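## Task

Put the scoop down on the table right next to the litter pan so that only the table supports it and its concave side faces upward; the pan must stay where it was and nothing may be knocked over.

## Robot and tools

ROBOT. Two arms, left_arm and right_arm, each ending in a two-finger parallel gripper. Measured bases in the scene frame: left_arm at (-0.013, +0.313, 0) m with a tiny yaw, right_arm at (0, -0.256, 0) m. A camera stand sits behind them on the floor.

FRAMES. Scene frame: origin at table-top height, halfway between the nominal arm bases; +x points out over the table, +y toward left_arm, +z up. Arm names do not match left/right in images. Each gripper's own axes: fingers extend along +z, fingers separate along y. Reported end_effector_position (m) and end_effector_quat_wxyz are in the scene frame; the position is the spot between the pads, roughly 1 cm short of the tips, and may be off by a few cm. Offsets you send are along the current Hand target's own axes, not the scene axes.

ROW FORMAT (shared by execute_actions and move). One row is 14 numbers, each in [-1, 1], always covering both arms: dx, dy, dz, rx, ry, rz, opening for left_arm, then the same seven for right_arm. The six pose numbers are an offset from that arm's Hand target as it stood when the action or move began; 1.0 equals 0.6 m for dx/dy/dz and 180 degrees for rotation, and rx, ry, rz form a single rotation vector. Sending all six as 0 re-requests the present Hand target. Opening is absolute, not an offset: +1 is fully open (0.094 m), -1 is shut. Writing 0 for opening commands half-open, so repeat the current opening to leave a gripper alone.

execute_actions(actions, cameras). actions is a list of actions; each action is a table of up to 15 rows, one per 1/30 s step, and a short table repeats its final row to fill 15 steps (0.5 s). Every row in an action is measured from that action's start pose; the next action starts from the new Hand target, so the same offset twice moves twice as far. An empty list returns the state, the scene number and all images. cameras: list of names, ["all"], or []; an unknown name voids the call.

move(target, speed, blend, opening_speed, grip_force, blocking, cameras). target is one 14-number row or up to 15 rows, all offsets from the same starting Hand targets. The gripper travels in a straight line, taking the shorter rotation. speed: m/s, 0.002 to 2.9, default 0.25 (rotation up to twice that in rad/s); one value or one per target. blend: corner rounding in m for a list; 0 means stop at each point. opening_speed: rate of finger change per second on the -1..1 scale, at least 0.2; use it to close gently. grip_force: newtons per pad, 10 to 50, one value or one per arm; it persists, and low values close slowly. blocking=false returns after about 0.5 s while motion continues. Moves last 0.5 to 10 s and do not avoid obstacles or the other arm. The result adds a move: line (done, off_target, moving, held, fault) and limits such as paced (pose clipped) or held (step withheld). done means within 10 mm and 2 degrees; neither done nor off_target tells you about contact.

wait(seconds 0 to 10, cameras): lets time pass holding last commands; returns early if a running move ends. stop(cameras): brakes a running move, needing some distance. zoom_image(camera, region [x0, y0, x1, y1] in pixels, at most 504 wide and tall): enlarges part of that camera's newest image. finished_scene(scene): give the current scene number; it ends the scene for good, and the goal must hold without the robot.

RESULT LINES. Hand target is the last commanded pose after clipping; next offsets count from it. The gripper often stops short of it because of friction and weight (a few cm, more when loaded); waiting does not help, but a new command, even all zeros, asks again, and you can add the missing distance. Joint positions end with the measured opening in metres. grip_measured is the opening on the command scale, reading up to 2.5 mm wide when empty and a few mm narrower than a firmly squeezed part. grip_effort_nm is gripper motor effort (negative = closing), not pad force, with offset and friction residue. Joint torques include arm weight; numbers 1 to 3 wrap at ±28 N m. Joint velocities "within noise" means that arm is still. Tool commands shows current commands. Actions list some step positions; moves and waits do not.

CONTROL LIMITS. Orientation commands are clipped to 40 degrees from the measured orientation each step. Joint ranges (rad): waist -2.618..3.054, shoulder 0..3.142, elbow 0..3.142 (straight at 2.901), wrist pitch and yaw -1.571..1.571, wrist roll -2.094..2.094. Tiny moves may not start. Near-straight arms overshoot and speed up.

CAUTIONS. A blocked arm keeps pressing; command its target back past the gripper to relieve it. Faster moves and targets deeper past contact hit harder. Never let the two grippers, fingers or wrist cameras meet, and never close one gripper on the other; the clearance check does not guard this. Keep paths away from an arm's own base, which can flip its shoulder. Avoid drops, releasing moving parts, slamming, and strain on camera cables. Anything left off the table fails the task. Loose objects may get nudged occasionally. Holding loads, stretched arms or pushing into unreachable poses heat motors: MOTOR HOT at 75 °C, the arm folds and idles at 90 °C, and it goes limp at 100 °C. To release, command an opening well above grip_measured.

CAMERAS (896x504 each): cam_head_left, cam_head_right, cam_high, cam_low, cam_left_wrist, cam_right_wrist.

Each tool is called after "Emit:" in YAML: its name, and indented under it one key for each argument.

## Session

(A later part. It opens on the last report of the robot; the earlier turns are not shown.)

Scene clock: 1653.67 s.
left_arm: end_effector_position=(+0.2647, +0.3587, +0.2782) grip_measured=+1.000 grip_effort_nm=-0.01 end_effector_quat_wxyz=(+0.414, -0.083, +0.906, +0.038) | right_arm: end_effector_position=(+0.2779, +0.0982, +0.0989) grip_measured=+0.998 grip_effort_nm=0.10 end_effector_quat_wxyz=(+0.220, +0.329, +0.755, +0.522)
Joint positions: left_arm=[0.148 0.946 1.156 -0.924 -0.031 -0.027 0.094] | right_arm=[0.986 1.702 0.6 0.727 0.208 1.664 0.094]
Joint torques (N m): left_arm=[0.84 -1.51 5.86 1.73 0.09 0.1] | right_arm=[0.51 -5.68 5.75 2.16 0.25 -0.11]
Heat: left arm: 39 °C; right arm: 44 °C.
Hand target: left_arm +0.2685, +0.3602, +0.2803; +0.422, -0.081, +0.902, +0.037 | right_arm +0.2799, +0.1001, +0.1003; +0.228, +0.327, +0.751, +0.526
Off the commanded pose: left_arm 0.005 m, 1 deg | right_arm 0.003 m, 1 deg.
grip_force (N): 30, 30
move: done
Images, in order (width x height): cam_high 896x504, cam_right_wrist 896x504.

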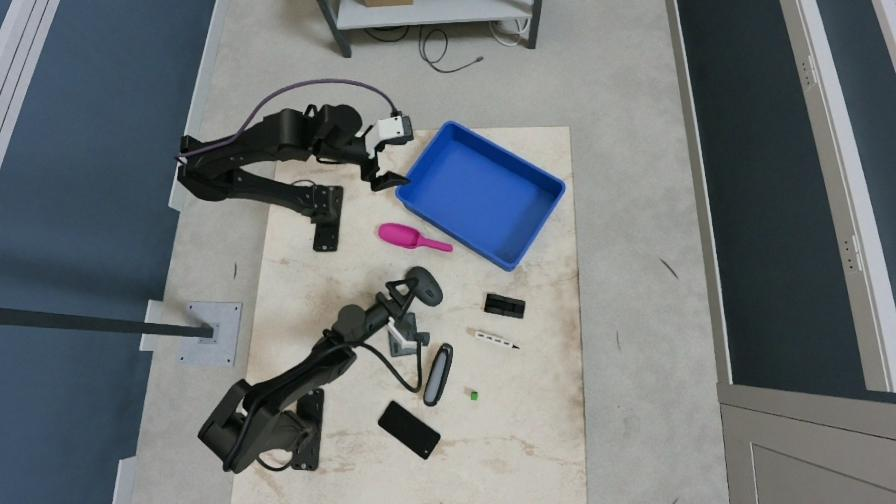

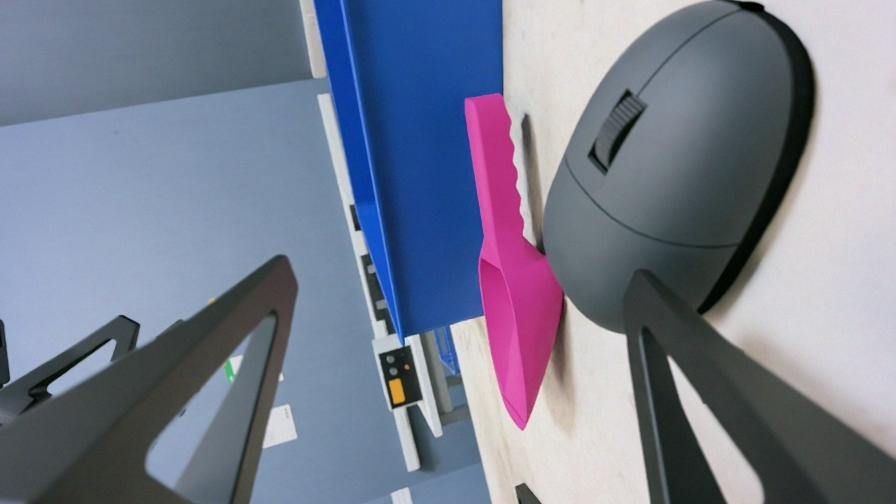

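Emit:
move:
  target:
    - [0, 0, 0, 0, 0, 0, 1, 0.0698, 0.1478, -0.0815, 0.0116, 0.0992, -0.2775, 1]
    - [0, 0, 0, 0, 0, 0, 1, 0.2212, 0.0752, -0.0355, 0.0232, 0.1983, -0.5549, 1]
  blend: [0.04, 0]
  speed: 0.3
  cameras: ["cam_right_wrist"]

Scene clock: 1800.03 s.
left_arm: end_effector_position=(+0.2647, +0.3587, +0.2782) grip_measured=+1.000 grip_effort_nm=-0.01 end_effector_quat_wxyz=(+0.414, -0.083, +0.906, +0.038) | right_arm: end_effector_position=(+0.1827, +0.1832, +0.1391) grip_measured=+0.998 grip_effort_nm=0.09 end_effector_quat_wxyz=(+0.306, -0.503, +0.783, +0.203)
Joint positions: left_arm=[0.148 0.946 1.156 -0.924 -0.031 -0.027 0.094] | right_arm=[1.18 1.718 1.247 -0.349 0.017 0.032 0.094]
Joint torques (N m): left_arm=[0.83 -1.43 5.86 1.71 0.06 0.1] | right_arm=[0.42 -7.24 9.96 1.62 0.08 -0.09]
Heat: left arm: 42 °C; right arm: 46 °C.
Hand target: left_arm +0.2685, +0.3602, +0.2803; +0.422, -0.081, +0.902, +0.037 | right_arm +0.1862, +0.1940, +0.1502; +0.321, -0.503, +0.775, +0.209
Off the commanded pose: left_arm 0.005 m, 1 deg | right_arm 0.016 m, 2 deg.
grip_force (N): 30, 30
move: off_target (right_arm)
Images, in order (width x height): cam_right_wrist 896x504.

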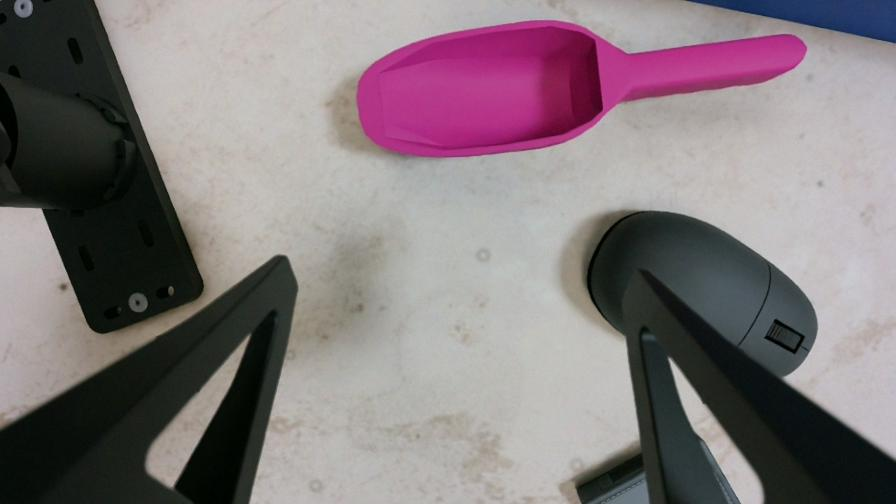

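Emit:
move:
  target: [0, 0, 0, 0, 0, 0, 1, 0.0112, -0.0215, 0.0482, 0.1109, 0.1456, 0.4486, -0.149]
  speed: 0.3
  opening_speed: 1.5
  cameras: ["cam_right_wrist", "cam_high"]

Scene clock: 1848.77 s.
left_arm: end_effector_position=(+0.2647, +0.3587, +0.2782) grip_measured=+1.000 grip_effort_nm=0.00 end_effector_quat_wxyz=(+0.414, -0.083, +0.906, +0.038) | right_arm: end_effector_position=(+0.1986, +0.2002, +0.1258) grip_measured=-0.147 grip_effort_nm=-0.11 end_effector_quat_wxyz=(+0.015, +0.132, +0.983, +0.129)
Joint positions: left_arm=[0.148 0.946 1.156 -0.924 -0.031 -0.027 0.094] | right_arm=[1.141 2.248 2.181 -1.248 -0.045 1.414 0.04]
Joint torques (N m): left_arm=[0.84 -1.46 5.87 1.72 0.08 0.08] | right_arm=[-0.61 -10.26 8.91 0.73 0.03 0.07]
Heat: left arm: 43 °C; right arm: 44 °C.
Hand target: left_arm +0.2685, +0.3602, +0.2803; +0.422, -0.081, +0.902, +0.037 | right_arm +0.2041, +0.2031, +0.1250; +0.018, +0.138, +0.982, +0.129
Off the commanded pose: left_arm 0.005 m, 1 deg | right_arm 0.006 m, 1 deg.
grip_force (N): 30, 30
move: done
Images, in order (width x height): cam_high 896x504, cam_right_wrist 896x504.

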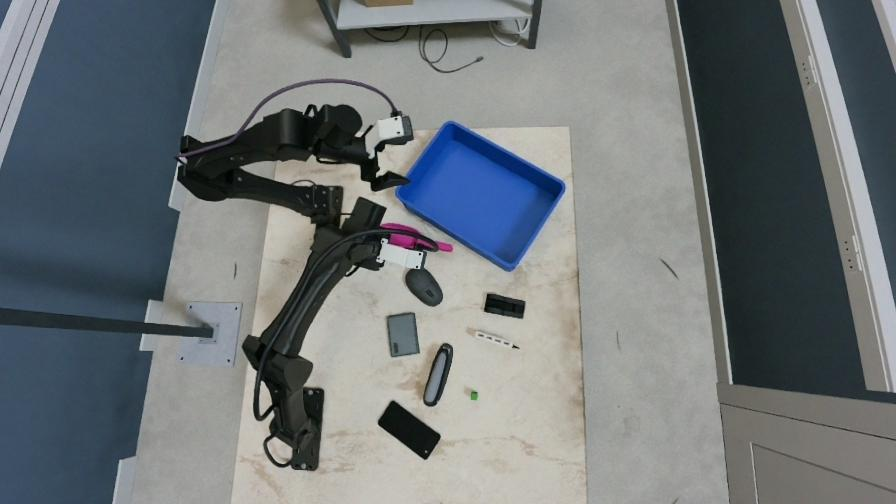

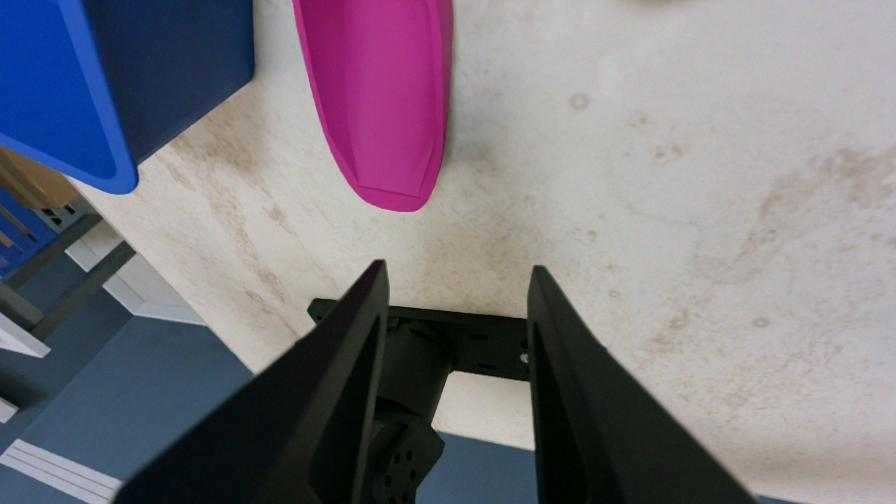

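Emit:
move:
  target:
    - [0, 0, 0, 0, 0, 0, 1, -0.005, 0.0083, 0.0974, 0, 0, 0, -0.149]
    - [0, 0, 0, 0, 0, 0, 1, -0.0079, 0.0138, 0.1624, 0, 0, 0, -0.149]
  speed: [0.15, 0.06]
  blend: [0.01, 0]
  cameras: ["cam_right_wrist"]

Scene clock: 1864.00 s.
left_arm: end_effector_position=(+0.2647, +0.3587, +0.2782) grip_measured=+1.000 grip_effort_nm=-0.01 end_effector_quat_wxyz=(+0.414, -0.083, +0.906, +0.038) | right_arm: end_effector_position=(+0.2135, +0.2328, +0.0414) grip_measured=-0.147 grip_effort_nm=-0.11 end_effector_quat_wxyz=(+0.016, +0.133, +0.982, +0.132)
Joint positions: left_arm=[0.148 0.946 1.156 -0.924 -0.031 -0.027 0.094] | right_arm=[1.141 2.41 2.123 -1.022 -0.046 1.416 0.04]
Joint torques (N m): left_arm=[0.94 -1.44 5.89 1.71 0.06 0.1] | right_arm=[-0.53 -11.63 6.5 0.93 0.04 0.03]
Heat: left arm: 43 °C; right arm: 44 °C.
Hand target: left_arm +0.2685, +0.3602, +0.2803; +0.422, -0.081, +0.902, +0.037 | right_arm +0.2178, +0.2338, +0.0330; +0.018, +0.138, +0.982, +0.129
Off the commanded pose: left_arm 0.005 m, 1 deg | right_arm 0.009 m, 1 deg.
grip_force (N): 30, 30
move: done
Images, in order (width x height): cam_right_wrist 896x504.

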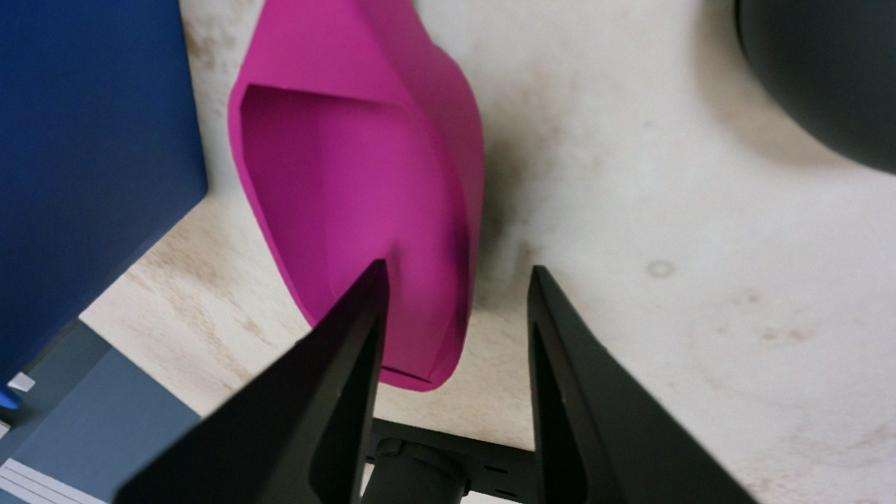

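Emit:
move:
  target: [0, 0, 0, 0, 0, 0, 1, 0, 0, 0.022, 0, 0, 0, -0.149]
  speed: 0.05

Scene clock: 1870.83 s.
left_arm: end_effector_position=(+0.2647, +0.3587, +0.2782) grip_measured=+1.000 grip_effort_nm=0.00 end_effector_quat_wxyz=(+0.414, -0.083, +0.906, +0.038) | right_arm: end_effector_position=(+0.2152, +0.2365, +0.0299) grip_measured=-0.147 grip_effort_nm=-0.11 end_effector_quat_wxyz=(+0.016, +0.133, +0.982, +0.133)
Joint positions: left_arm=[0.148 0.946 1.156 -0.924 -0.031 -0.027 0.094] | right_arm=[1.141 2.432 2.116 -0.991 -0.046 1.417 0.04]
Joint torques (N m): left_arm=[0.85 -1.4 5.91 1.72 0.09 0.08] | right_arm=[-0.39 -11.66 6.41 0.93 0.05 0.04]
Heat: left arm: 43 °C; right arm: 43 °C.
Hand target: left_arm +0.2685, +0.3602, +0.2803; +0.422, -0.081, +0.902, +0.037 | right_arm +0.2187, +0.2371, +0.0203; +0.018, +0.138, +0.982, +0.129
Off the commanded pose: left_arm 0.005 m, 1 deg | right_arm 0.010 m, 1 deg.
grip_force (N): 30, 30
move: done

Emit:
move:
  target: [0, 0, 0, 0, 0, 0, 1, 0, 0, 0, 0, 0, 0, -1]
  speed: 0.05
  opening_speed: 0.4
  cameras: ["cam_right_wrist"]

Scene clock: 1877.63 s.
left_arm: end_effector_position=(+0.2647, +0.3587, +0.2782) grip_measured=+1.000 grip_effort_nm=-0.01 end_effector_quat_wxyz=(+0.414, -0.083, +0.906, +0.038) | right_arm: end_effector_position=(+0.2154, +0.2383, +0.0304) grip_measured=-0.860 grip_effort_nm=-0.66 end_effector_quat_wxyz=(+0.016, +0.133, +0.982, +0.137)
Joint positions: left_arm=[0.148 0.946 1.156 -0.924 -0.031 -0.027 0.094] | right_arm=[1.141 2.432 2.116 -0.984 -0.049 1.417 0.007]
Joint torques (N m): left_arm=[0.81 -1.52 5.82 1.71 0.07 0.11] | right_arm=[-0.39 -11.7 6.42 0.87 0.07 0.02]
Heat: left arm: 43 °C; right arm: 43 °C.
Hand target: left_arm +0.2685, +0.3602, +0.2803; +0.422, -0.081, +0.902, +0.037 | right_arm +0.2187, +0.2372, +0.0203; +0.018, +0.138, +0.982, +0.130
Off the commanded pose: left_arm 0.005 m, 1 deg | right_arm 0.011 m, 1 deg.
grip_force (N): 30, 30
move: off_target (right_arm)
Images, in order (width x height): cam_right_wrist 896x504.

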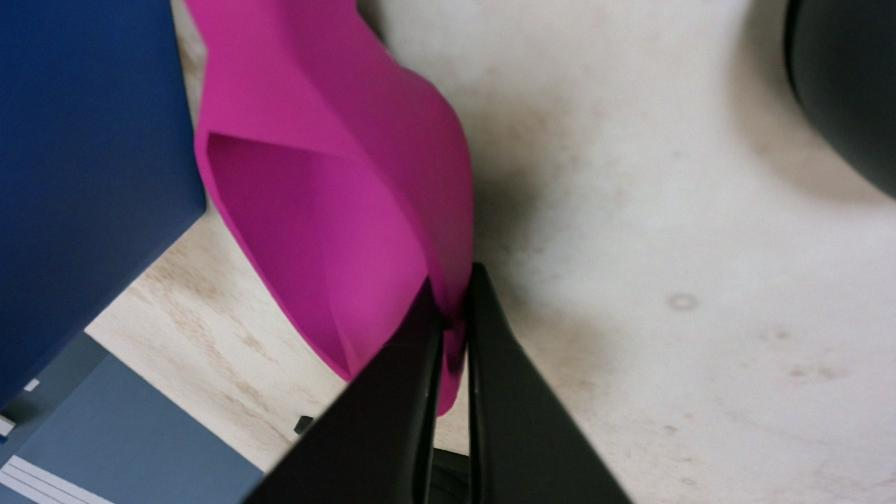

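Emit:
move:
  target: [0, 0, 0, 0, 0, 0, 1, 0.0048, -0.012, -0.2098, -0.0556, 0, 0, -1]
  speed: 0.15
  cameras: ["cam_right_wrist"]

Scene clock: 1943.90 s.
left_arm: end_effector_position=(+0.2647, +0.3587, +0.2782) grip_measured=+1.000 grip_effort_nm=0.00 end_effector_quat_wxyz=(+0.414, -0.083, +0.906, +0.038) | right_arm: end_effector_position=(+0.2014, +0.2013, +0.1191) grip_measured=-0.861 grip_effort_nm=-0.66 end_effector_quat_wxyz=(+0.021, +0.135, +0.971, +0.195)
Joint positions: left_arm=[0.148 0.946 1.156 -0.924 -0.031 -0.027 0.094] | right_arm=[1.126 2.098 1.873 -0.96 -0.077 1.417 0.007]
Joint velocities: left_arm=[-0.007 -0.002 0.012 0.168 -0.051 0.007 0] | right_arm=[within noise]
Joint torques (N m): left_arm=[0.88 -1.43 5.9 1.72 0.08 0.09] | right_arm=[-0.66 -15.12 6.64 1.01 0.01 -0.06]
Heat: left arm: 44 °C; right arm: 42 °C.
Hand target: left_arm +0.2685, +0.3602, +0.2803; +0.422, -0.081, +0.902, +0.037 | right_arm +0.2052, +0.1999, +0.1401; +0.030, +0.136, +0.967, +0.215
Off the commanded pose: left_arm 0.005 m, 1 deg | right_arm 0.021 m, 3 deg.
grip_force (N): 30, 30
move: off_target (right_arm)
Images, in order (width x height): cam_right_wrist 896x504.

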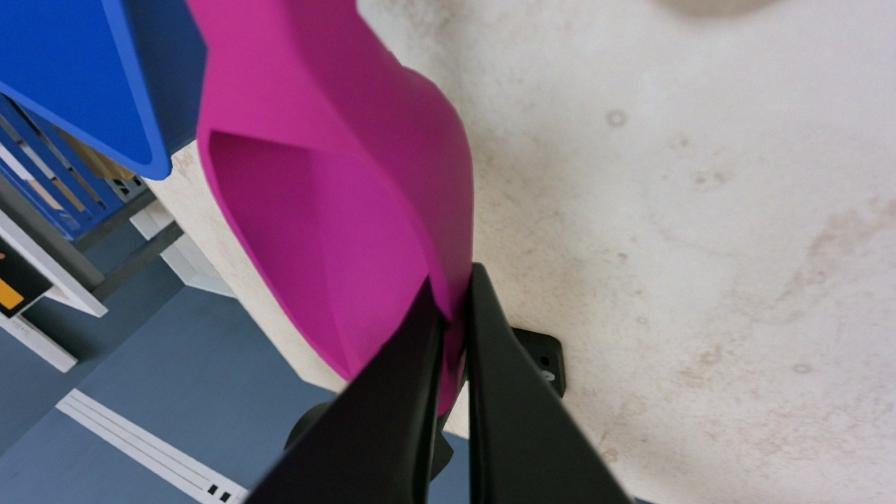

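Emit:
move:
  target:
    - [0, 0, 0, 0, 0, 0, 1, 0.0197, -0.1633, -0.2782, -0.0606, -0.11, -0.4485, -1]
    - [0, 0, 0, 0, 0, 0, 1, 0.07, -0.1768, -0.119, 0.0251, -0.3769, -0.9097, -1]
  speed: 0.25
  blend: [0.03, 0]
  cameras: ["cam_right_wrist", "cam_high"]

Scene clock: 1967.27 s.
left_arm: end_effector_position=(+0.2647, +0.3587, +0.2782) grip_measured=+1.000 grip_effort_nm=0.00 end_effector_quat_wxyz=(+0.414, -0.083, +0.906, +0.038) | right_arm: end_effector_position=(+0.1283, +0.0862, +0.1522) grip_measured=-0.861 grip_effort_nm=-0.66 end_effector_quat_wxyz=(-0.550, +0.816, -0.142, +0.103)
Joint positions: left_arm=[0.148 0.946 1.156 -0.924 -0.031 -0.027 0.094] | right_arm=[1.204 1.125 0.429 0.314 -0.009 -1.586 0.007]
Joint torques (N m): left_arm=[0.81 -1.42 5.85 1.71 0.07 0.11] | right_arm=[-0.81 -2.58 7.05 2.3 -0.18 0.07]
Heat: left arm: 44 °C; right arm: 42 °C.
Hand target: left_arm +0.2685, +0.3602, +0.2803; +0.422, -0.081, +0.902, +0.037 | right_arm +0.1300, +0.0900, +0.1598; -0.565, +0.806, -0.143, +0.099
Off the commanded pose: left_arm 0.005 m, 1 deg | right_arm 0.009 m, 2 deg.
grip_force (N): 30, 30
move: done
Images, in order (width x height): cam_high 896x504, cam_right_wrist 896x504.

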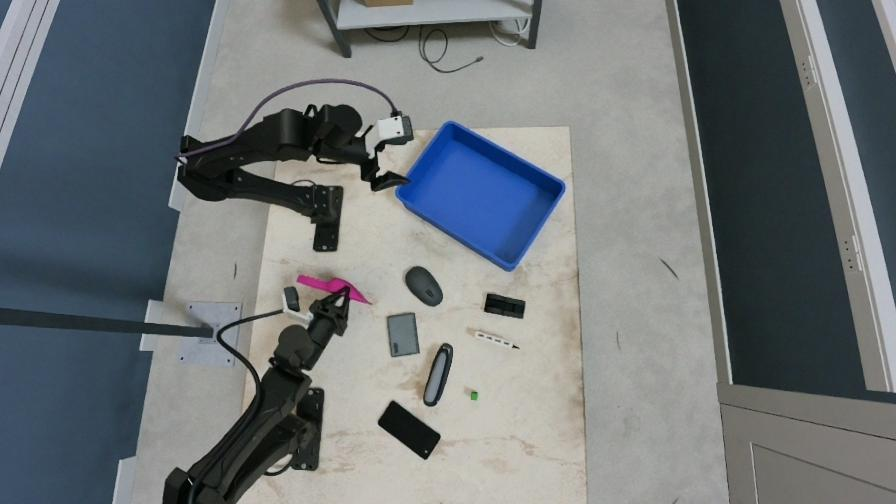

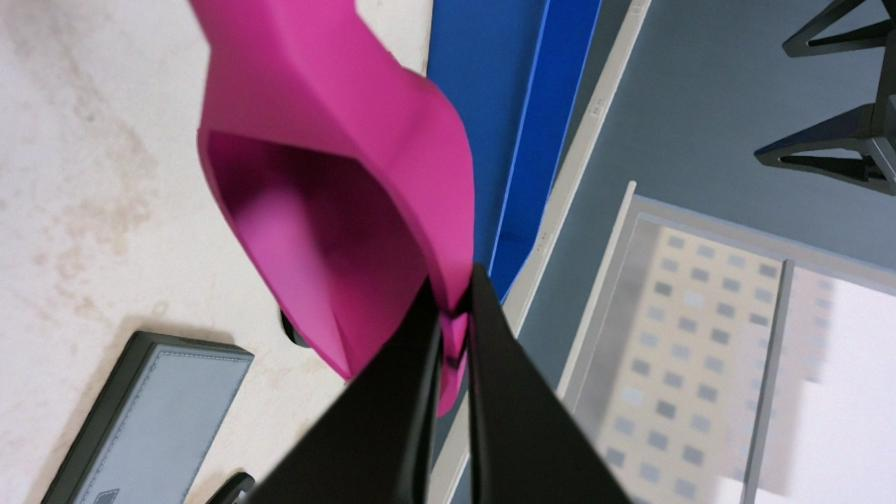

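Emit:
move:
  target: [0, 0, 0, 0, 0, 0, 1, 0, 0.1175, 0.0428, 0, 0, 0, -1]
  speed: 0.12
  cameras: ["cam_right_wrist"]

Scene clock: 1978.07 s.
left_arm: end_effector_position=(+0.2647, +0.3587, +0.2782) grip_measured=+1.000 grip_effort_nm=-0.01 end_effector_quat_wxyz=(+0.414, -0.083, +0.906, +0.038) | right_arm: end_effector_position=(+0.1284, +0.0863, +0.0783) grip_measured=-0.861 grip_effort_nm=-0.66 end_effector_quat_wxyz=(-0.551, +0.816, -0.141, +0.104)
Joint positions: left_arm=[0.148 0.946 1.156 -0.924 -0.031 -0.027 0.094] | right_arm=[1.204 1.467 0.244 0.844 -0.01 -1.589 0.007]
Joint torques (N m): left_arm=[0.87 -1.44 5.85 1.73 0.06 0.1] | right_arm=[-0.79 -3.49 5.2 2.29 -0.16 0.08]
Heat: left arm: 44 °C; right arm: 43 °C.
Hand target: left_arm +0.2685, +0.3602, +0.2803; +0.422, -0.081, +0.902, +0.037 | right_arm +0.1300, +0.0901, +0.0849; -0.565, +0.806, -0.143, +0.099
Off the commanded pose: left_arm 0.005 m, 1 deg | right_arm 0.008 m, 2 deg.
grip_force (N): 30, 30
move: done
Images, in order (width x height): cam_right_wrist 896x504.

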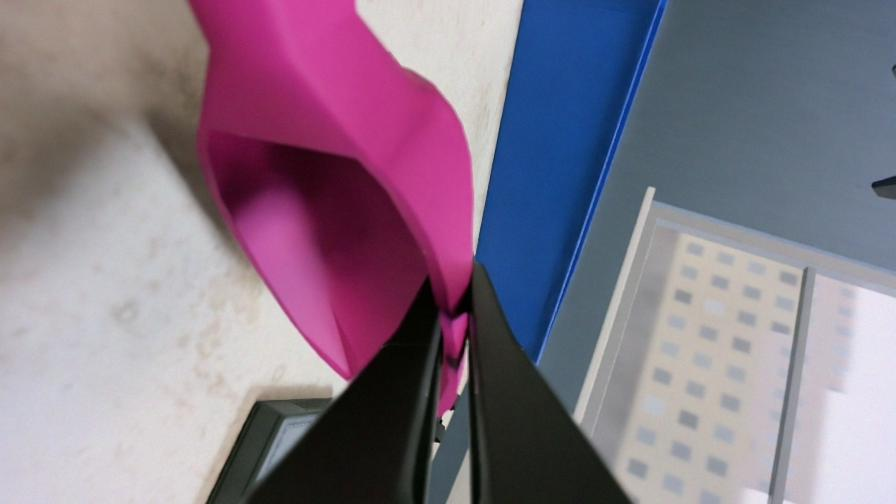

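Emit:
move:
  target: [0, 0, 0, 0, 0, 0, 1, 0, 0.0157, 0.0057, 0, 0, 0, -1]
  speed: 0.05

Emit:
move:
  target: [0, 0, 0, 0, 0, 0, 1, 0, 0.0094, 0.0034, 0, 0, 0, -1]
  speed: 0.03
  cameras: ["cam_right_wrist"]

Scene clock: 1983.97 s.
left_arm: end_effector_position=(+0.2647, +0.3587, +0.2782) grip_measured=+1.000 grip_effort_nm=-0.01 end_effector_quat_wxyz=(+0.414, -0.083, +0.906, +0.038) | right_arm: end_effector_position=(+0.1289, +0.0875, +0.0700) grip_measured=-0.861 grip_effort_nm=-0.66 end_effector_quat_wxyz=(-0.553, +0.814, -0.141, +0.104)
Joint positions: left_arm=[0.148 0.946 1.156 -0.924 -0.031 -0.027 0.094] | right_arm=[1.204 1.537 0.232 0.93 -0.01 -1.589 0.007]
Joint torques (N m): left_arm=[0.87 -1.42 5.96 1.69 0.06 0.09] | right_arm=[-0.79 -3.6 4.55 2.26 -0.15 0.09]
Heat: left arm: 44 °C; right arm: 44 °C.
Hand target: left_arm +0.2685, +0.3602, +0.2803; +0.422, -0.081, +0.902, +0.037 | right_arm +0.1300, +0.0901, +0.0748; -0.565, +0.806, -0.143, +0.099
Off the commanded pose: left_arm 0.005 m, 1 deg | right_arm 0.006 m, 2 deg.
grip_force (N): 30, 30
move: done

Scene clock: 1985.03 s.
left_arm: end_effector_position=(+0.2647, +0.3587, +0.2782) grip_measured=+1.000 grip_effort_nm=-0.01 end_effector_quat_wxyz=(+0.414, -0.083, +0.906, +0.038) | right_arm: end_effector_position=(+0.1290, +0.0877, +0.0643) grip_measured=-0.861 grip_effort_nm=-0.66 end_effector_quat_wxyz=(-0.554, +0.814, -0.141, +0.104)
Joint positions: left_arm=[0.148 0.946 1.156 -0.924 -0.031 -0.027 0.094] | right_arm=[1.204 1.582 0.225 0.983 -0.01 -1.589 0.007]
Joint torques (N m): left_arm=[0.83 -1.57 5.81 1.69 0.1 0.09] | right_arm=[-0.75 -3.84 4.3 2.29 -0.15 0.09]
Heat: left arm: 44 °C; right arm: 44 °C.
Hand target: left_arm +0.2685, +0.3602, +0.2803; +0.422, -0.081, +0.902, +0.037 | right_arm +0.1300, +0.0900, +0.0687; -0.565, +0.807, -0.143, +0.099
Off the commanded pose: left_arm 0.005 m, 1 deg | right_arm 0.005 m, 2 deg.
grip_force (N): 30, 30
move: done
Images, in order (width x height): cam_right_wrist 896x504.

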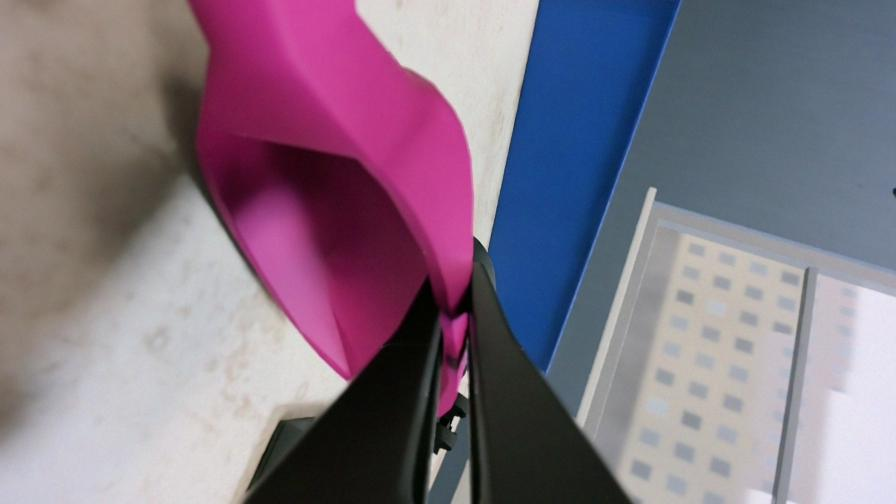

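Emit:
move:
  target: [0, 0, 0, 0, 0, 0, 1, 0, 0.0094, 0.0034, 0, 0, 0, -1]
  speed: 0.03
  cameras: ["cam_right_wrist"]

Scene clock: 1988.73 s.
left_arm: end_effector_position=(+0.2647, +0.3587, +0.2782) grip_measured=+1.000 grip_effort_nm=-0.01 end_effector_quat_wxyz=(+0.414, -0.083, +0.906, +0.038) | right_arm: end_effector_position=(+0.1291, +0.0881, +0.0587) grip_measured=-0.861 grip_effort_nm=-0.66 end_effector_quat_wxyz=(-0.554, +0.814, -0.141, +0.104)
Joint positions: left_arm=[0.148 0.946 1.156 -0.924 -0.031 -0.027 0.094] | right_arm=[1.204 1.628 0.219 1.036 -0.01 -1.589 0.007]
Joint torques (N m): left_arm=[0.77 -1.42 5.89 1.73 0.07 0.11] | right_arm=[-0.76 -3.95 3.9 2.28 -0.16 0.08]
Heat: left arm: 44 °C; right arm: 44 °C.
Hand target: left_arm +0.2685, +0.3602, +0.2803; +0.422, -0.081, +0.902, +0.037 | right_arm +0.1300, +0.0900, +0.0628; -0.565, +0.806, -0.143, +0.099
Off the commanded pose: left_arm 0.005 m, 1 deg | right_arm 0.005 m, 2 deg.
grip_force (N): 30, 30
move: done
Images, in order (width x height): cam_right_wrist 896x504.

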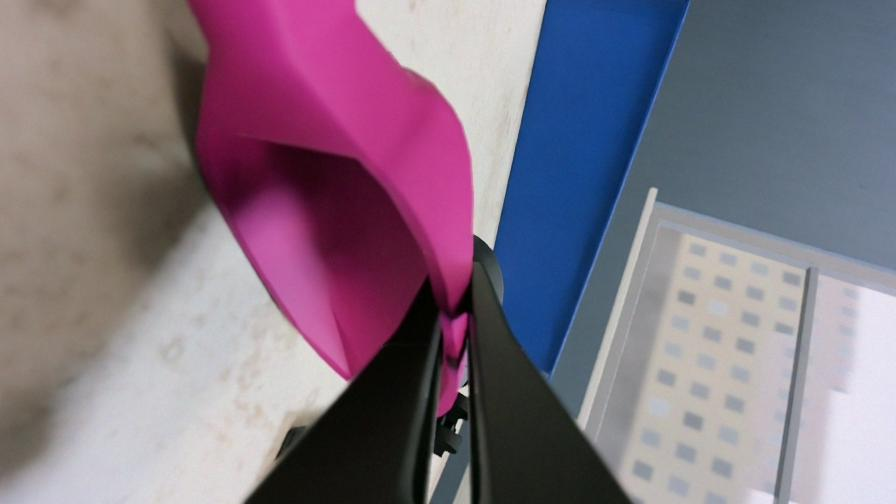

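Emit:
move:
  target: [0, 0, 0, 0, 0, 0, 1, 0, 0.0094, 0.0034, 0, 0, 0, -1]
  speed: 0.03
  cameras: ["cam_right_wrist"]

Scene clock: 1992.33 s.
left_arm: end_effector_position=(+0.2647, +0.3587, +0.2782) grip_measured=+1.000 grip_effort_nm=-0.01 end_effector_quat_wxyz=(+0.414, -0.083, +0.906, +0.038) | right_arm: end_effector_position=(+0.1301, +0.0910, +0.0580) grip_measured=-0.861 grip_effort_nm=-0.66 end_effector_quat_wxyz=(-0.562, +0.808, -0.139, +0.105)
Joint positions: left_arm=[0.148 0.946 1.156 -0.924 -0.031 -0.027 0.094] | right_arm=[1.204 1.675 0.219 1.103 -0.01 -1.589 0.007]
Joint torques (N m): left_arm=[0.83 -1.51 5.83 1.71 0.08 0.11] | right_arm=[-0.7 -3.9 3.21 2.15 -0.15 0.09]
Heat: left arm: 44 °C; right arm: 45 °C.
Hand target: left_arm +0.2685, +0.3602, +0.2803; +0.422, -0.081, +0.902, +0.037 | right_arm +0.1299, +0.0901, +0.0568; -0.565, +0.806, -0.143, +0.099
Off the commanded pose: left_arm 0.005 m, 1 deg | right_arm 0.002 m, 1 deg.
grip_force (N): 30, 30
move: done
Images, in order (width x height): cam_right_wrist 896x504.

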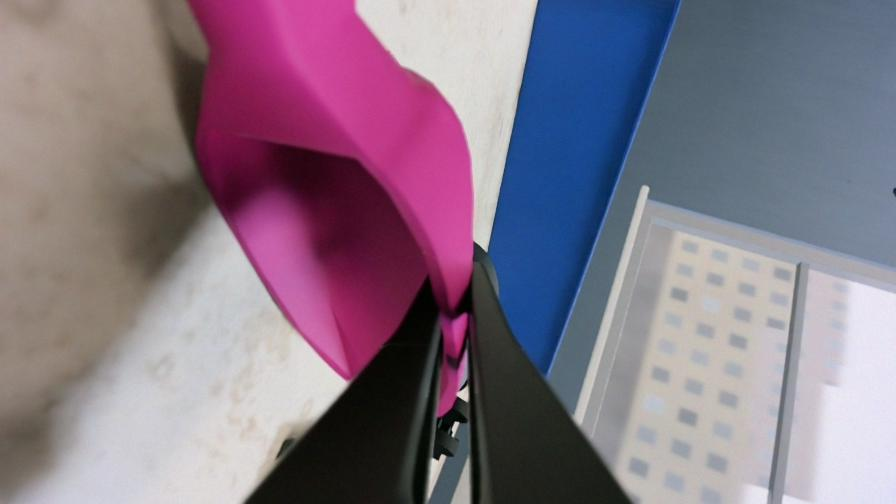

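Emit:
move:
  target: [0, 0, 0, 0, 0, 0, 1, 0, -0.003, -0.001, 0, 0, 0, -0.7]
  speed: 0.03
  opening_speed: 0.2
  cameras: ["cam_right_wrist"]

Scene clock: 2001.17 s.
left_arm: end_effector_position=(+0.2647, +0.3587, +0.2782) grip_measured=+1.000 grip_effort_nm=-0.01 end_effector_quat_wxyz=(+0.414, -0.083, +0.906, +0.038) | right_arm: end_effector_position=(+0.1299, +0.0911, +0.0580) grip_measured=-0.702 grip_effort_nm=0.11 end_effector_quat_wxyz=(-0.562, +0.808, -0.139, +0.105)
Joint positions: left_arm=[0.148 0.946 1.156 -0.924 -0.031 -0.027 0.094] | right_arm=[1.204 1.675 0.219 1.103 -0.011 -1.589 0.014]
Joint torques (N m): left_arm=[0.81 -1.48 5.85 1.72 0.07 0.1] | right_arm=[-0.76 -5.12 3.36 1.97 -0.14 0.09]
Heat: left arm: 44 °C; right arm: 45 °C.
Hand target: left_arm +0.2685, +0.3602, +0.2803; +0.422, -0.081, +0.902, +0.037 | right_arm +0.1300, +0.0901, +0.0587; -0.565, +0.806, -0.143, +0.099
Off the commanded pose: left_arm 0.005 m, 1 deg | right_arm 0.001 m, 1 deg.
grip_force (N): 30, 30
move: done
Images, in order (width x height): cam_right_wrist 896x504.

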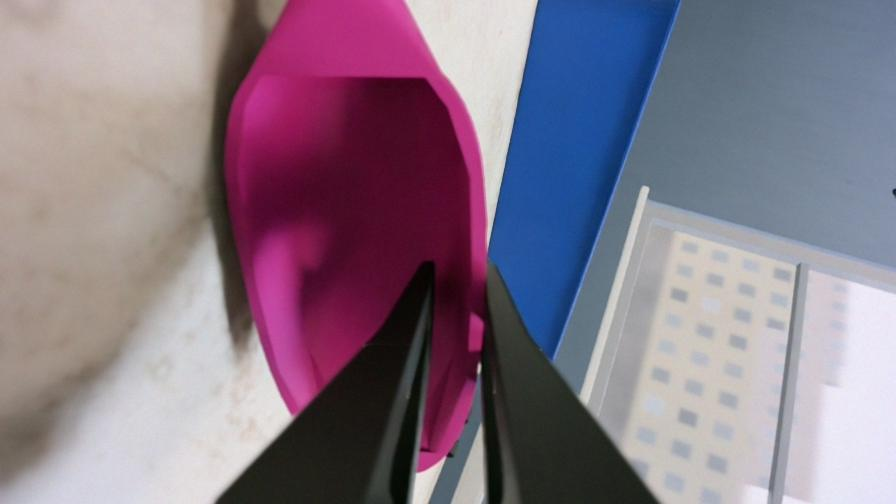

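Emit:
move:
  target: [0, 0, 0, 0, 0, 0, 1, 0, 0, 0, 0, 0, 0, -0.4]
  speed: 0.03
  opening_speed: 0.2
  cameras: ["cam_right_wrist"]

Scene clock: 2006.43 s.
left_arm: end_effector_position=(+0.2647, +0.3587, +0.2782) grip_measured=+1.000 grip_effort_nm=-0.01 end_effector_quat_wxyz=(+0.414, -0.083, +0.906, +0.038) | right_arm: end_effector_position=(+0.1299, +0.0911, +0.0580) grip_measured=-0.402 grip_effort_nm=0.11 end_effector_quat_wxyz=(-0.562, +0.808, -0.139, +0.105)
Joint positions: left_arm=[0.148 0.946 1.156 -0.924 -0.031 -0.027 0.094] | right_arm=[1.204 1.675 0.219 1.103 -0.011 -1.589 0.028]
Joint torques (N m): left_arm=[0.84 -1.44 5.85 1.71 0.06 0.09] | right_arm=[-0.75 -5.15 3.33 1.98 -0.13 0.08]
Heat: left arm: 45 °C; right arm: 45 °C.
Hand target: left_arm +0.2685, +0.3602, +0.2803; +0.422, -0.081, +0.902, +0.037 | right_arm +0.1300, +0.0901, +0.0587; -0.565, +0.806, -0.143, +0.099
Off the commanded pose: left_arm 0.005 m, 1 deg | right_arm 0.001 m, 1 deg.
grip_force (N): 30, 30
move: done
Images, in order (width x height): cam_right_wrist 896x504.

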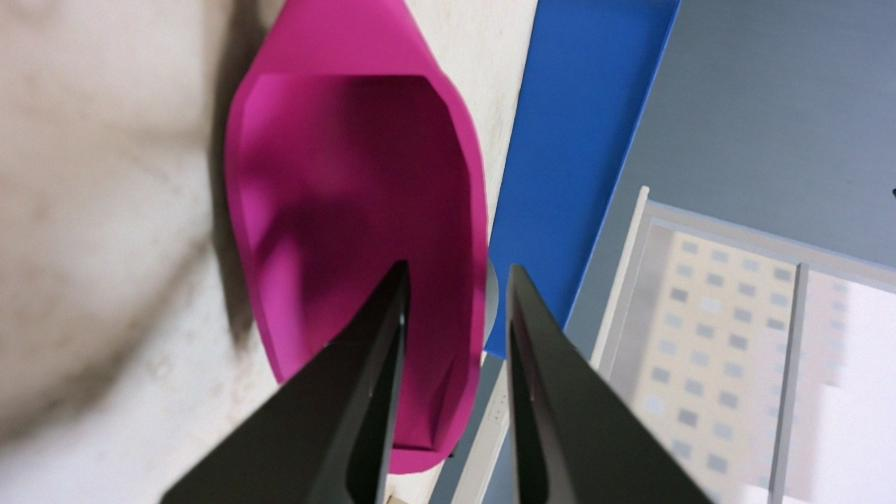

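Emit:
move:
  target:
    - [0, 0, 0, 0, 0, 0, 1, 0, 0, -0.2167, 0, 0, 0, -0.4]
    - [0, 0, 0, 0, 0, 0, 1, 0.5383, -0.1603, -0.4917, 0.2049, 0.3694, 0.6321, -0.4]
  speed: [0.12, 0.4]
  blend: [0.02, 0]
  cameras: ["cam_high", "cam_head_left"]

Scene clock: 2026.00 s.
left_arm: end_effector_position=(+0.2647, +0.3587, +0.2782) grip_measured=+1.000 grip_effort_nm=-0.01 end_effector_quat_wxyz=(+0.414, -0.083, +0.906, +0.038) | right_arm: end_effector_position=(+0.3430, -0.2473, +0.2334) grip_measured=-0.402 grip_effort_nm=0.10 end_effector_quat_wxyz=(+0.404, -0.008, +0.915, +0.002)
Joint positions: left_arm=[0.148 0.946 1.156 -0.924 -0.031 -0.027 0.094] | right_arm=[0.026 1.14 1.074 -0.674 0.01 0.005 0.028]
Joint torques (N m): left_arm=[0.77 -1.48 5.87 1.72 0.09 0.08] | right_arm=[-0.61 -2.8 10.03 1.72 0.09 0.06]
Heat: left arm: 45 °C; right arm: 45 °C.
Hand target: left_arm +0.2685, +0.3602, +0.2803; +0.422, -0.081, +0.902, +0.037 | right_arm +0.3500, -0.2502, +0.2495; +0.422, +0.000, +0.906, +0.000
Off the commanded pose: left_arm 0.005 m, 1 deg | right_arm 0.018 m, 2 deg.
grip_force (N): 30, 30
move: off_target (right_arm)
Images, in order (width x height): cam_head_left 896x504, cam_high 896x504.

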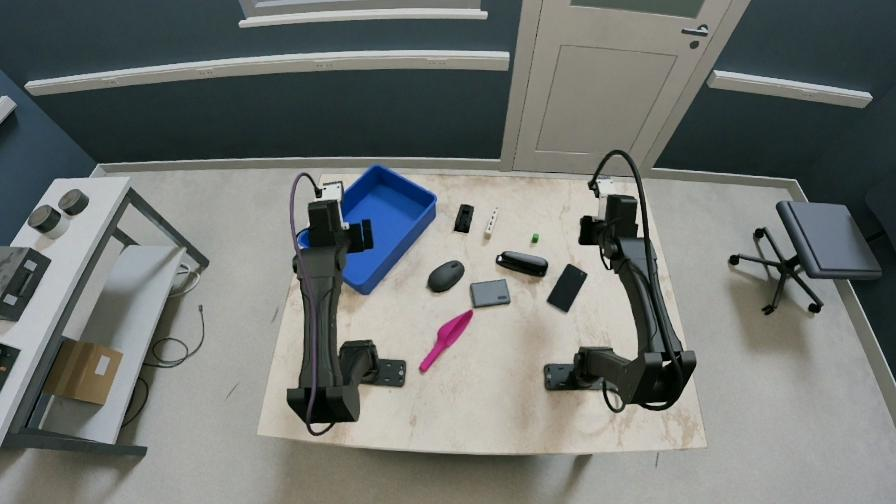

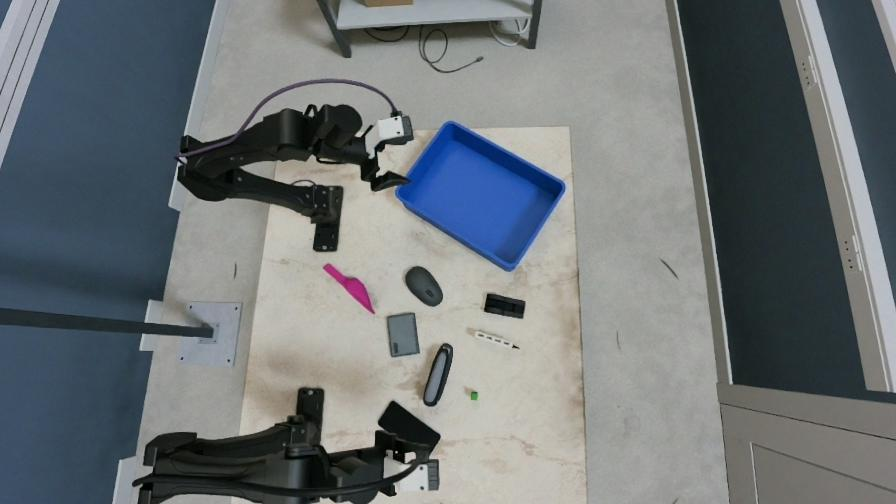

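Emit:
zoom_image:
  camera: "cam_high"
  region: [300, 250, 400, 330]

Emit:
zoom_image:
  camera: "cam_head_left"
  region: [390, 280, 510, 390]

Scaled by 5.040.

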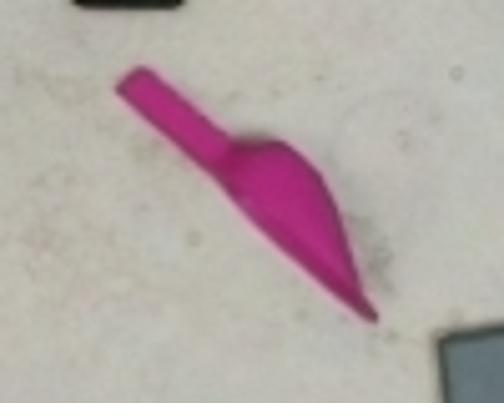

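Scaled by 4.200.

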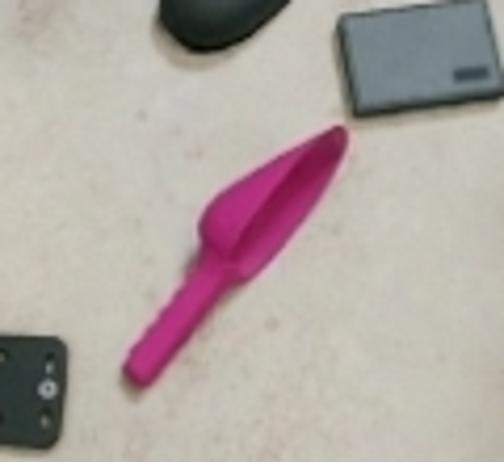

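Emit:
move:
  target: [0, 0, 0, 0, 0, 0, 1, 0.4089, 0.4753, -0.2552, -0.3073, 0.0237, -0.2816, 0.2]
  speed: 0.4
  cameras: ["cam_right_wrist"]

Scene clock: 2098.07 s.
left_arm: end_effector_position=(+0.2647, +0.3587, +0.2782) grip_measured=+1.000 grip_effort_nm=0.00 end_effector_quat_wxyz=(+0.414, -0.083, +0.906, +0.038) | right_arm: end_effector_position=(+0.0752, +0.0282, +0.1550) grip_measured=+0.198 grip_effort_nm=0.10 end_effector_quat_wxyz=(+0.294, -0.564, +0.739, +0.224)
Joint positions: left_arm=[0.148 0.946 1.156 -0.924 -0.031 -0.027 0.094] | right_arm=[1.312 0.964 0.731 -0.581 0.007 0.005 0.056]
Joint torques (N m): left_arm=[0.87 -1.44 5.9 1.71 0.08 0.11] | right_arm=[0.62 -1.48 7.36 1.82 0 -0.01]
Heat: left arm: 45 °C; right arm: 45 °C.
Hand target: left_arm +0.2685, +0.3602, +0.2803; +0.422, -0.081, +0.902, +0.037 | right_arm +0.0749, +0.0351, +0.1605; +0.304, -0.562, +0.733, +0.234
Off the commanded pose: left_arm 0.005 m, 1 deg | right_arm 0.009 m, 2 deg.
grip_force (N): 30, 30
move: done
Images, in order (width x height): cam_right_wrist 896x504.

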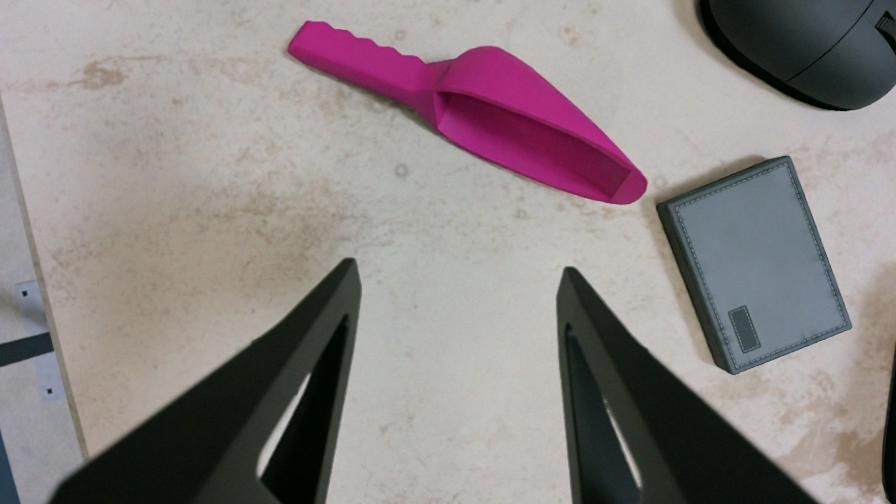

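Emit:
move:
  target: [0, 0, 0, 0, 0, 0, 1, -0.0463, 0.0588, 0.1653, -0.1447, 0.2207, -0.3494, 0.1]
  speed: 0.3
  cameras: ["cam_right_wrist", "cam_high"]

Scene clock: 2142.87 s.
left_arm: end_effector_position=(+0.2647, +0.3587, +0.2782) grip_measured=+1.000 grip_effort_nm=-0.01 end_effector_quat_wxyz=(+0.414, -0.083, +0.906, +0.038) | right_arm: end_effector_position=(+0.0660, +0.1250, +0.1086) grip_measured=+0.102 grip_effort_nm=-0.11 end_effector_quat_wxyz=(+0.002, +0.942, -0.336, +0.002)
Joint positions: left_arm=[0.148 0.946 1.156 -0.924 -0.031 -0.027 0.094] | right_arm=[1.398 2.023 1.794 -1.346 0.004 -1.058 0.052]
Joint torques (N m): left_arm=[0.87 -1.48 5.82 1.73 0.07 0.1] | right_arm=[0.53 -8.58 8.5 0.19 -0.04 -0.13]
Heat: left arm: 45 °C; right arm: 45 °C.
Hand target: left_arm +0.2685, +0.3602, +0.2803; +0.422, -0.081, +0.902, +0.037 | right_arm +0.0640, +0.1310, +0.1100; +0.000, +0.944, -0.330, -0.001
Off the commanded pose: left_arm 0.005 m, 1 deg | right_arm 0.007 m, 1 deg.
grip_force (N): 30, 30
move: done
Images, in order (width x height): cam_high 896x504, cam_right_wrist 896x504.

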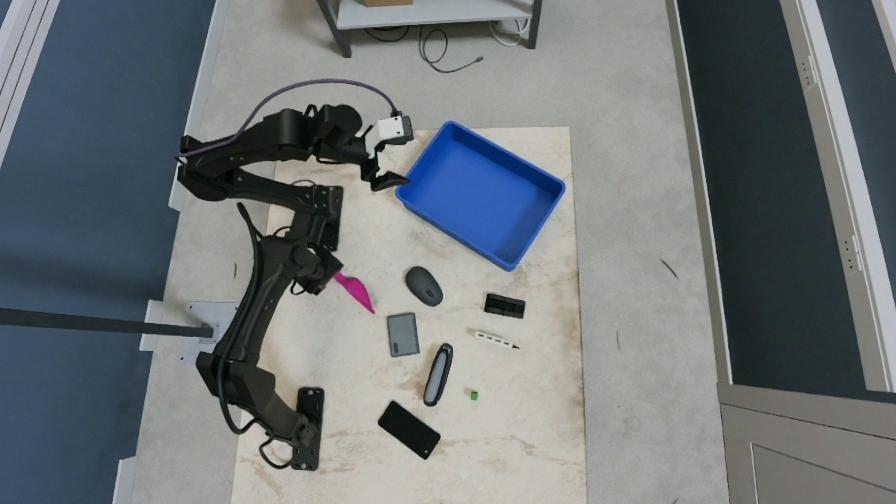

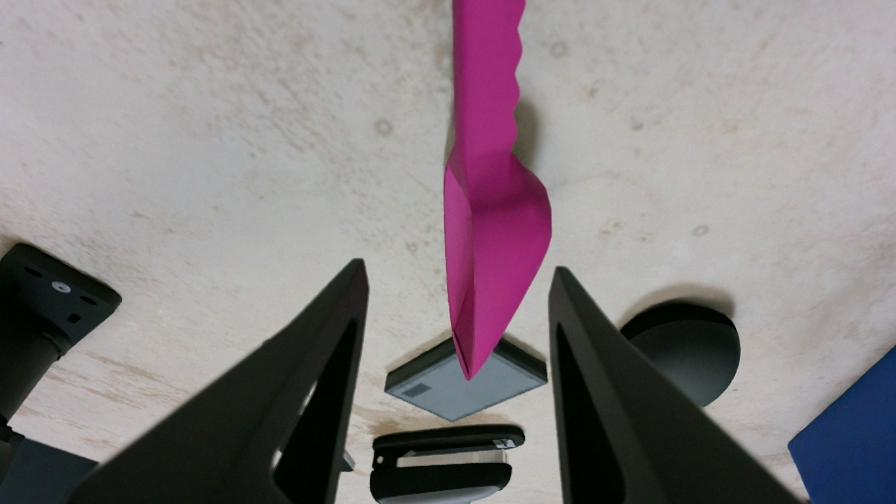

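Emit:
move:
  target:
    - [0, 0, 0, 0, 0, 0, 1, 0, -0.0203, 0.05, 0, 0, 0, 0.1]
    - [0, 0, 0, 0, 0, 0, 1, 0, -0.0203, 0.145, 0, 0, 0, 0.1]
  speed: [0.15, 0.1]
  blend: [0.01, 0]
  cameras: ["cam_right_wrist"]

Scene clock: 2156.03 s.
left_arm: end_effector_position=(+0.2647, +0.3587, +0.2782) grip_measured=+1.000 grip_effort_nm=-0.01 end_effector_quat_wxyz=(+0.414, -0.083, +0.906, +0.038) | right_arm: end_effector_position=(+0.0685, +0.1382, +0.0278) grip_measured=+0.102 grip_effort_nm=-0.11 end_effector_quat_wxyz=(+0.000, +0.944, -0.329, +0.002)
Joint positions: left_arm=[0.148 0.946 1.156 -0.924 -0.031 -0.027 0.094] | right_arm=[1.398 2.115 1.61 -1.066 0.005 -1.072 0.052]
Joint torques (N m): left_arm=[0.88 -1.47 5.89 1.72 0.06 0.09] | right_arm=[-0.88 -9.39 5.96 0.47 -0.05 -0.11]
Heat: left arm: 45 °C; right arm: 43 °C.
Hand target: left_arm +0.2685, +0.3602, +0.2803; +0.422, -0.081, +0.902, +0.037 | right_arm +0.0715, +0.1406, +0.0230; +0.000, +0.944, -0.330, -0.001
Off the commanded pose: left_arm 0.005 m, 1 deg | right_arm 0.006 m, 0 deg.
grip_force (N): 30, 30
move: done
Images, in order (width x height): cam_right_wrist 896x504.

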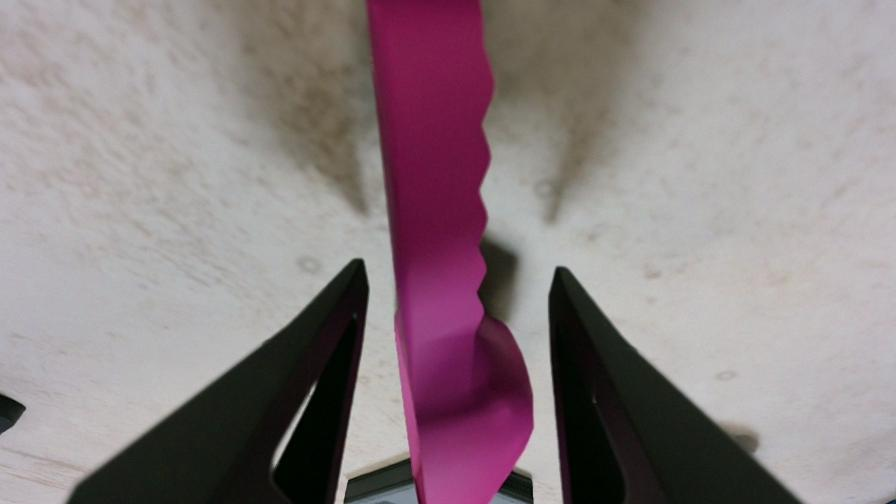

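Emit:
move:
  target: [0,0,0,0,0,0,1, 0,0,0,0,0,0,-1]
  opening_speed: 0.4
  grip_force: [30, 40]
  cameras: ["cam_right_wrist", "cam_high"]

Scene clock: 2192.30 s.
left_arm: end_effector_position=(+0.2647, +0.3587, +0.2782) grip_measured=+1.000 grip_effort_nm=-0.01 end_effector_quat_wxyz=(+0.414, -0.083, +0.906, +0.038) | right_arm: end_effector_position=(+0.0686, +0.1384, +0.0278) grip_measured=-0.513 grip_effort_nm=-0.85 end_effector_quat_wxyz=(-0.001, +0.944, -0.329, +0.002)
Joint positions: left_arm=[0.148 0.946 1.156 -0.924 -0.031 -0.027 0.094] | right_arm=[1.398 2.115 1.61 -1.065 0.005 -1.073 0.023]
Joint torques (N m): left_arm=[0.83 -1.51 5.89 1.71 0.08 0.09] | right_arm=[-0.91 -9.4 5.9 0.43 -0.05 -0.11]
Heat: left arm: 45 °C; right arm: 42 °C.
Hand target: left_arm +0.2685, +0.3602, +0.2803; +0.422, -0.081, +0.902, +0.037 | right_arm +0.0715, +0.1406, +0.0230; +0.000, +0.944, -0.330, -0.001
Off the commanded pose: left_arm 0.005 m, 1 deg | right_arm 0.006 m, 0 deg.
grip_force (N): 30, 40
move: done
Images, in order (width x height): cam_high 896x504, cam_right_wrist 896x504.

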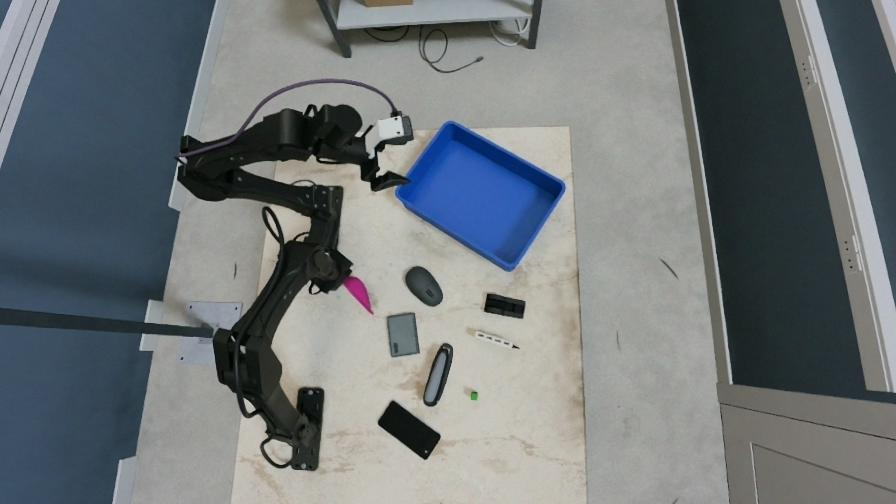

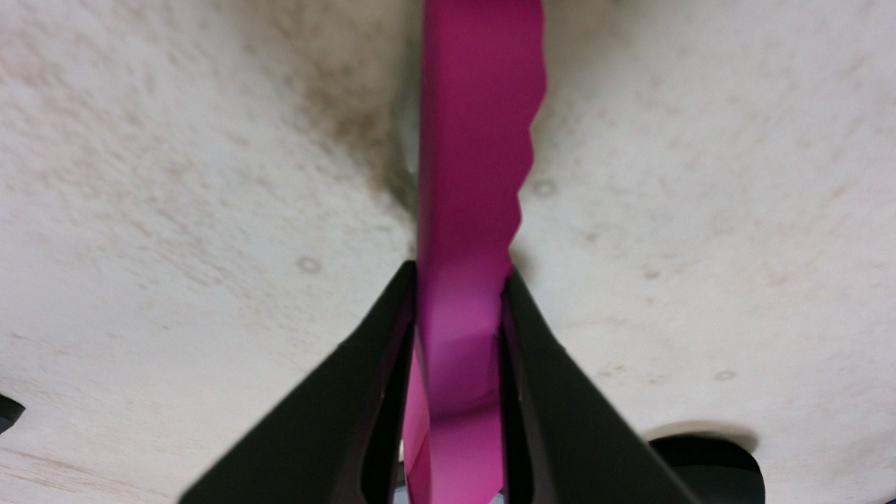

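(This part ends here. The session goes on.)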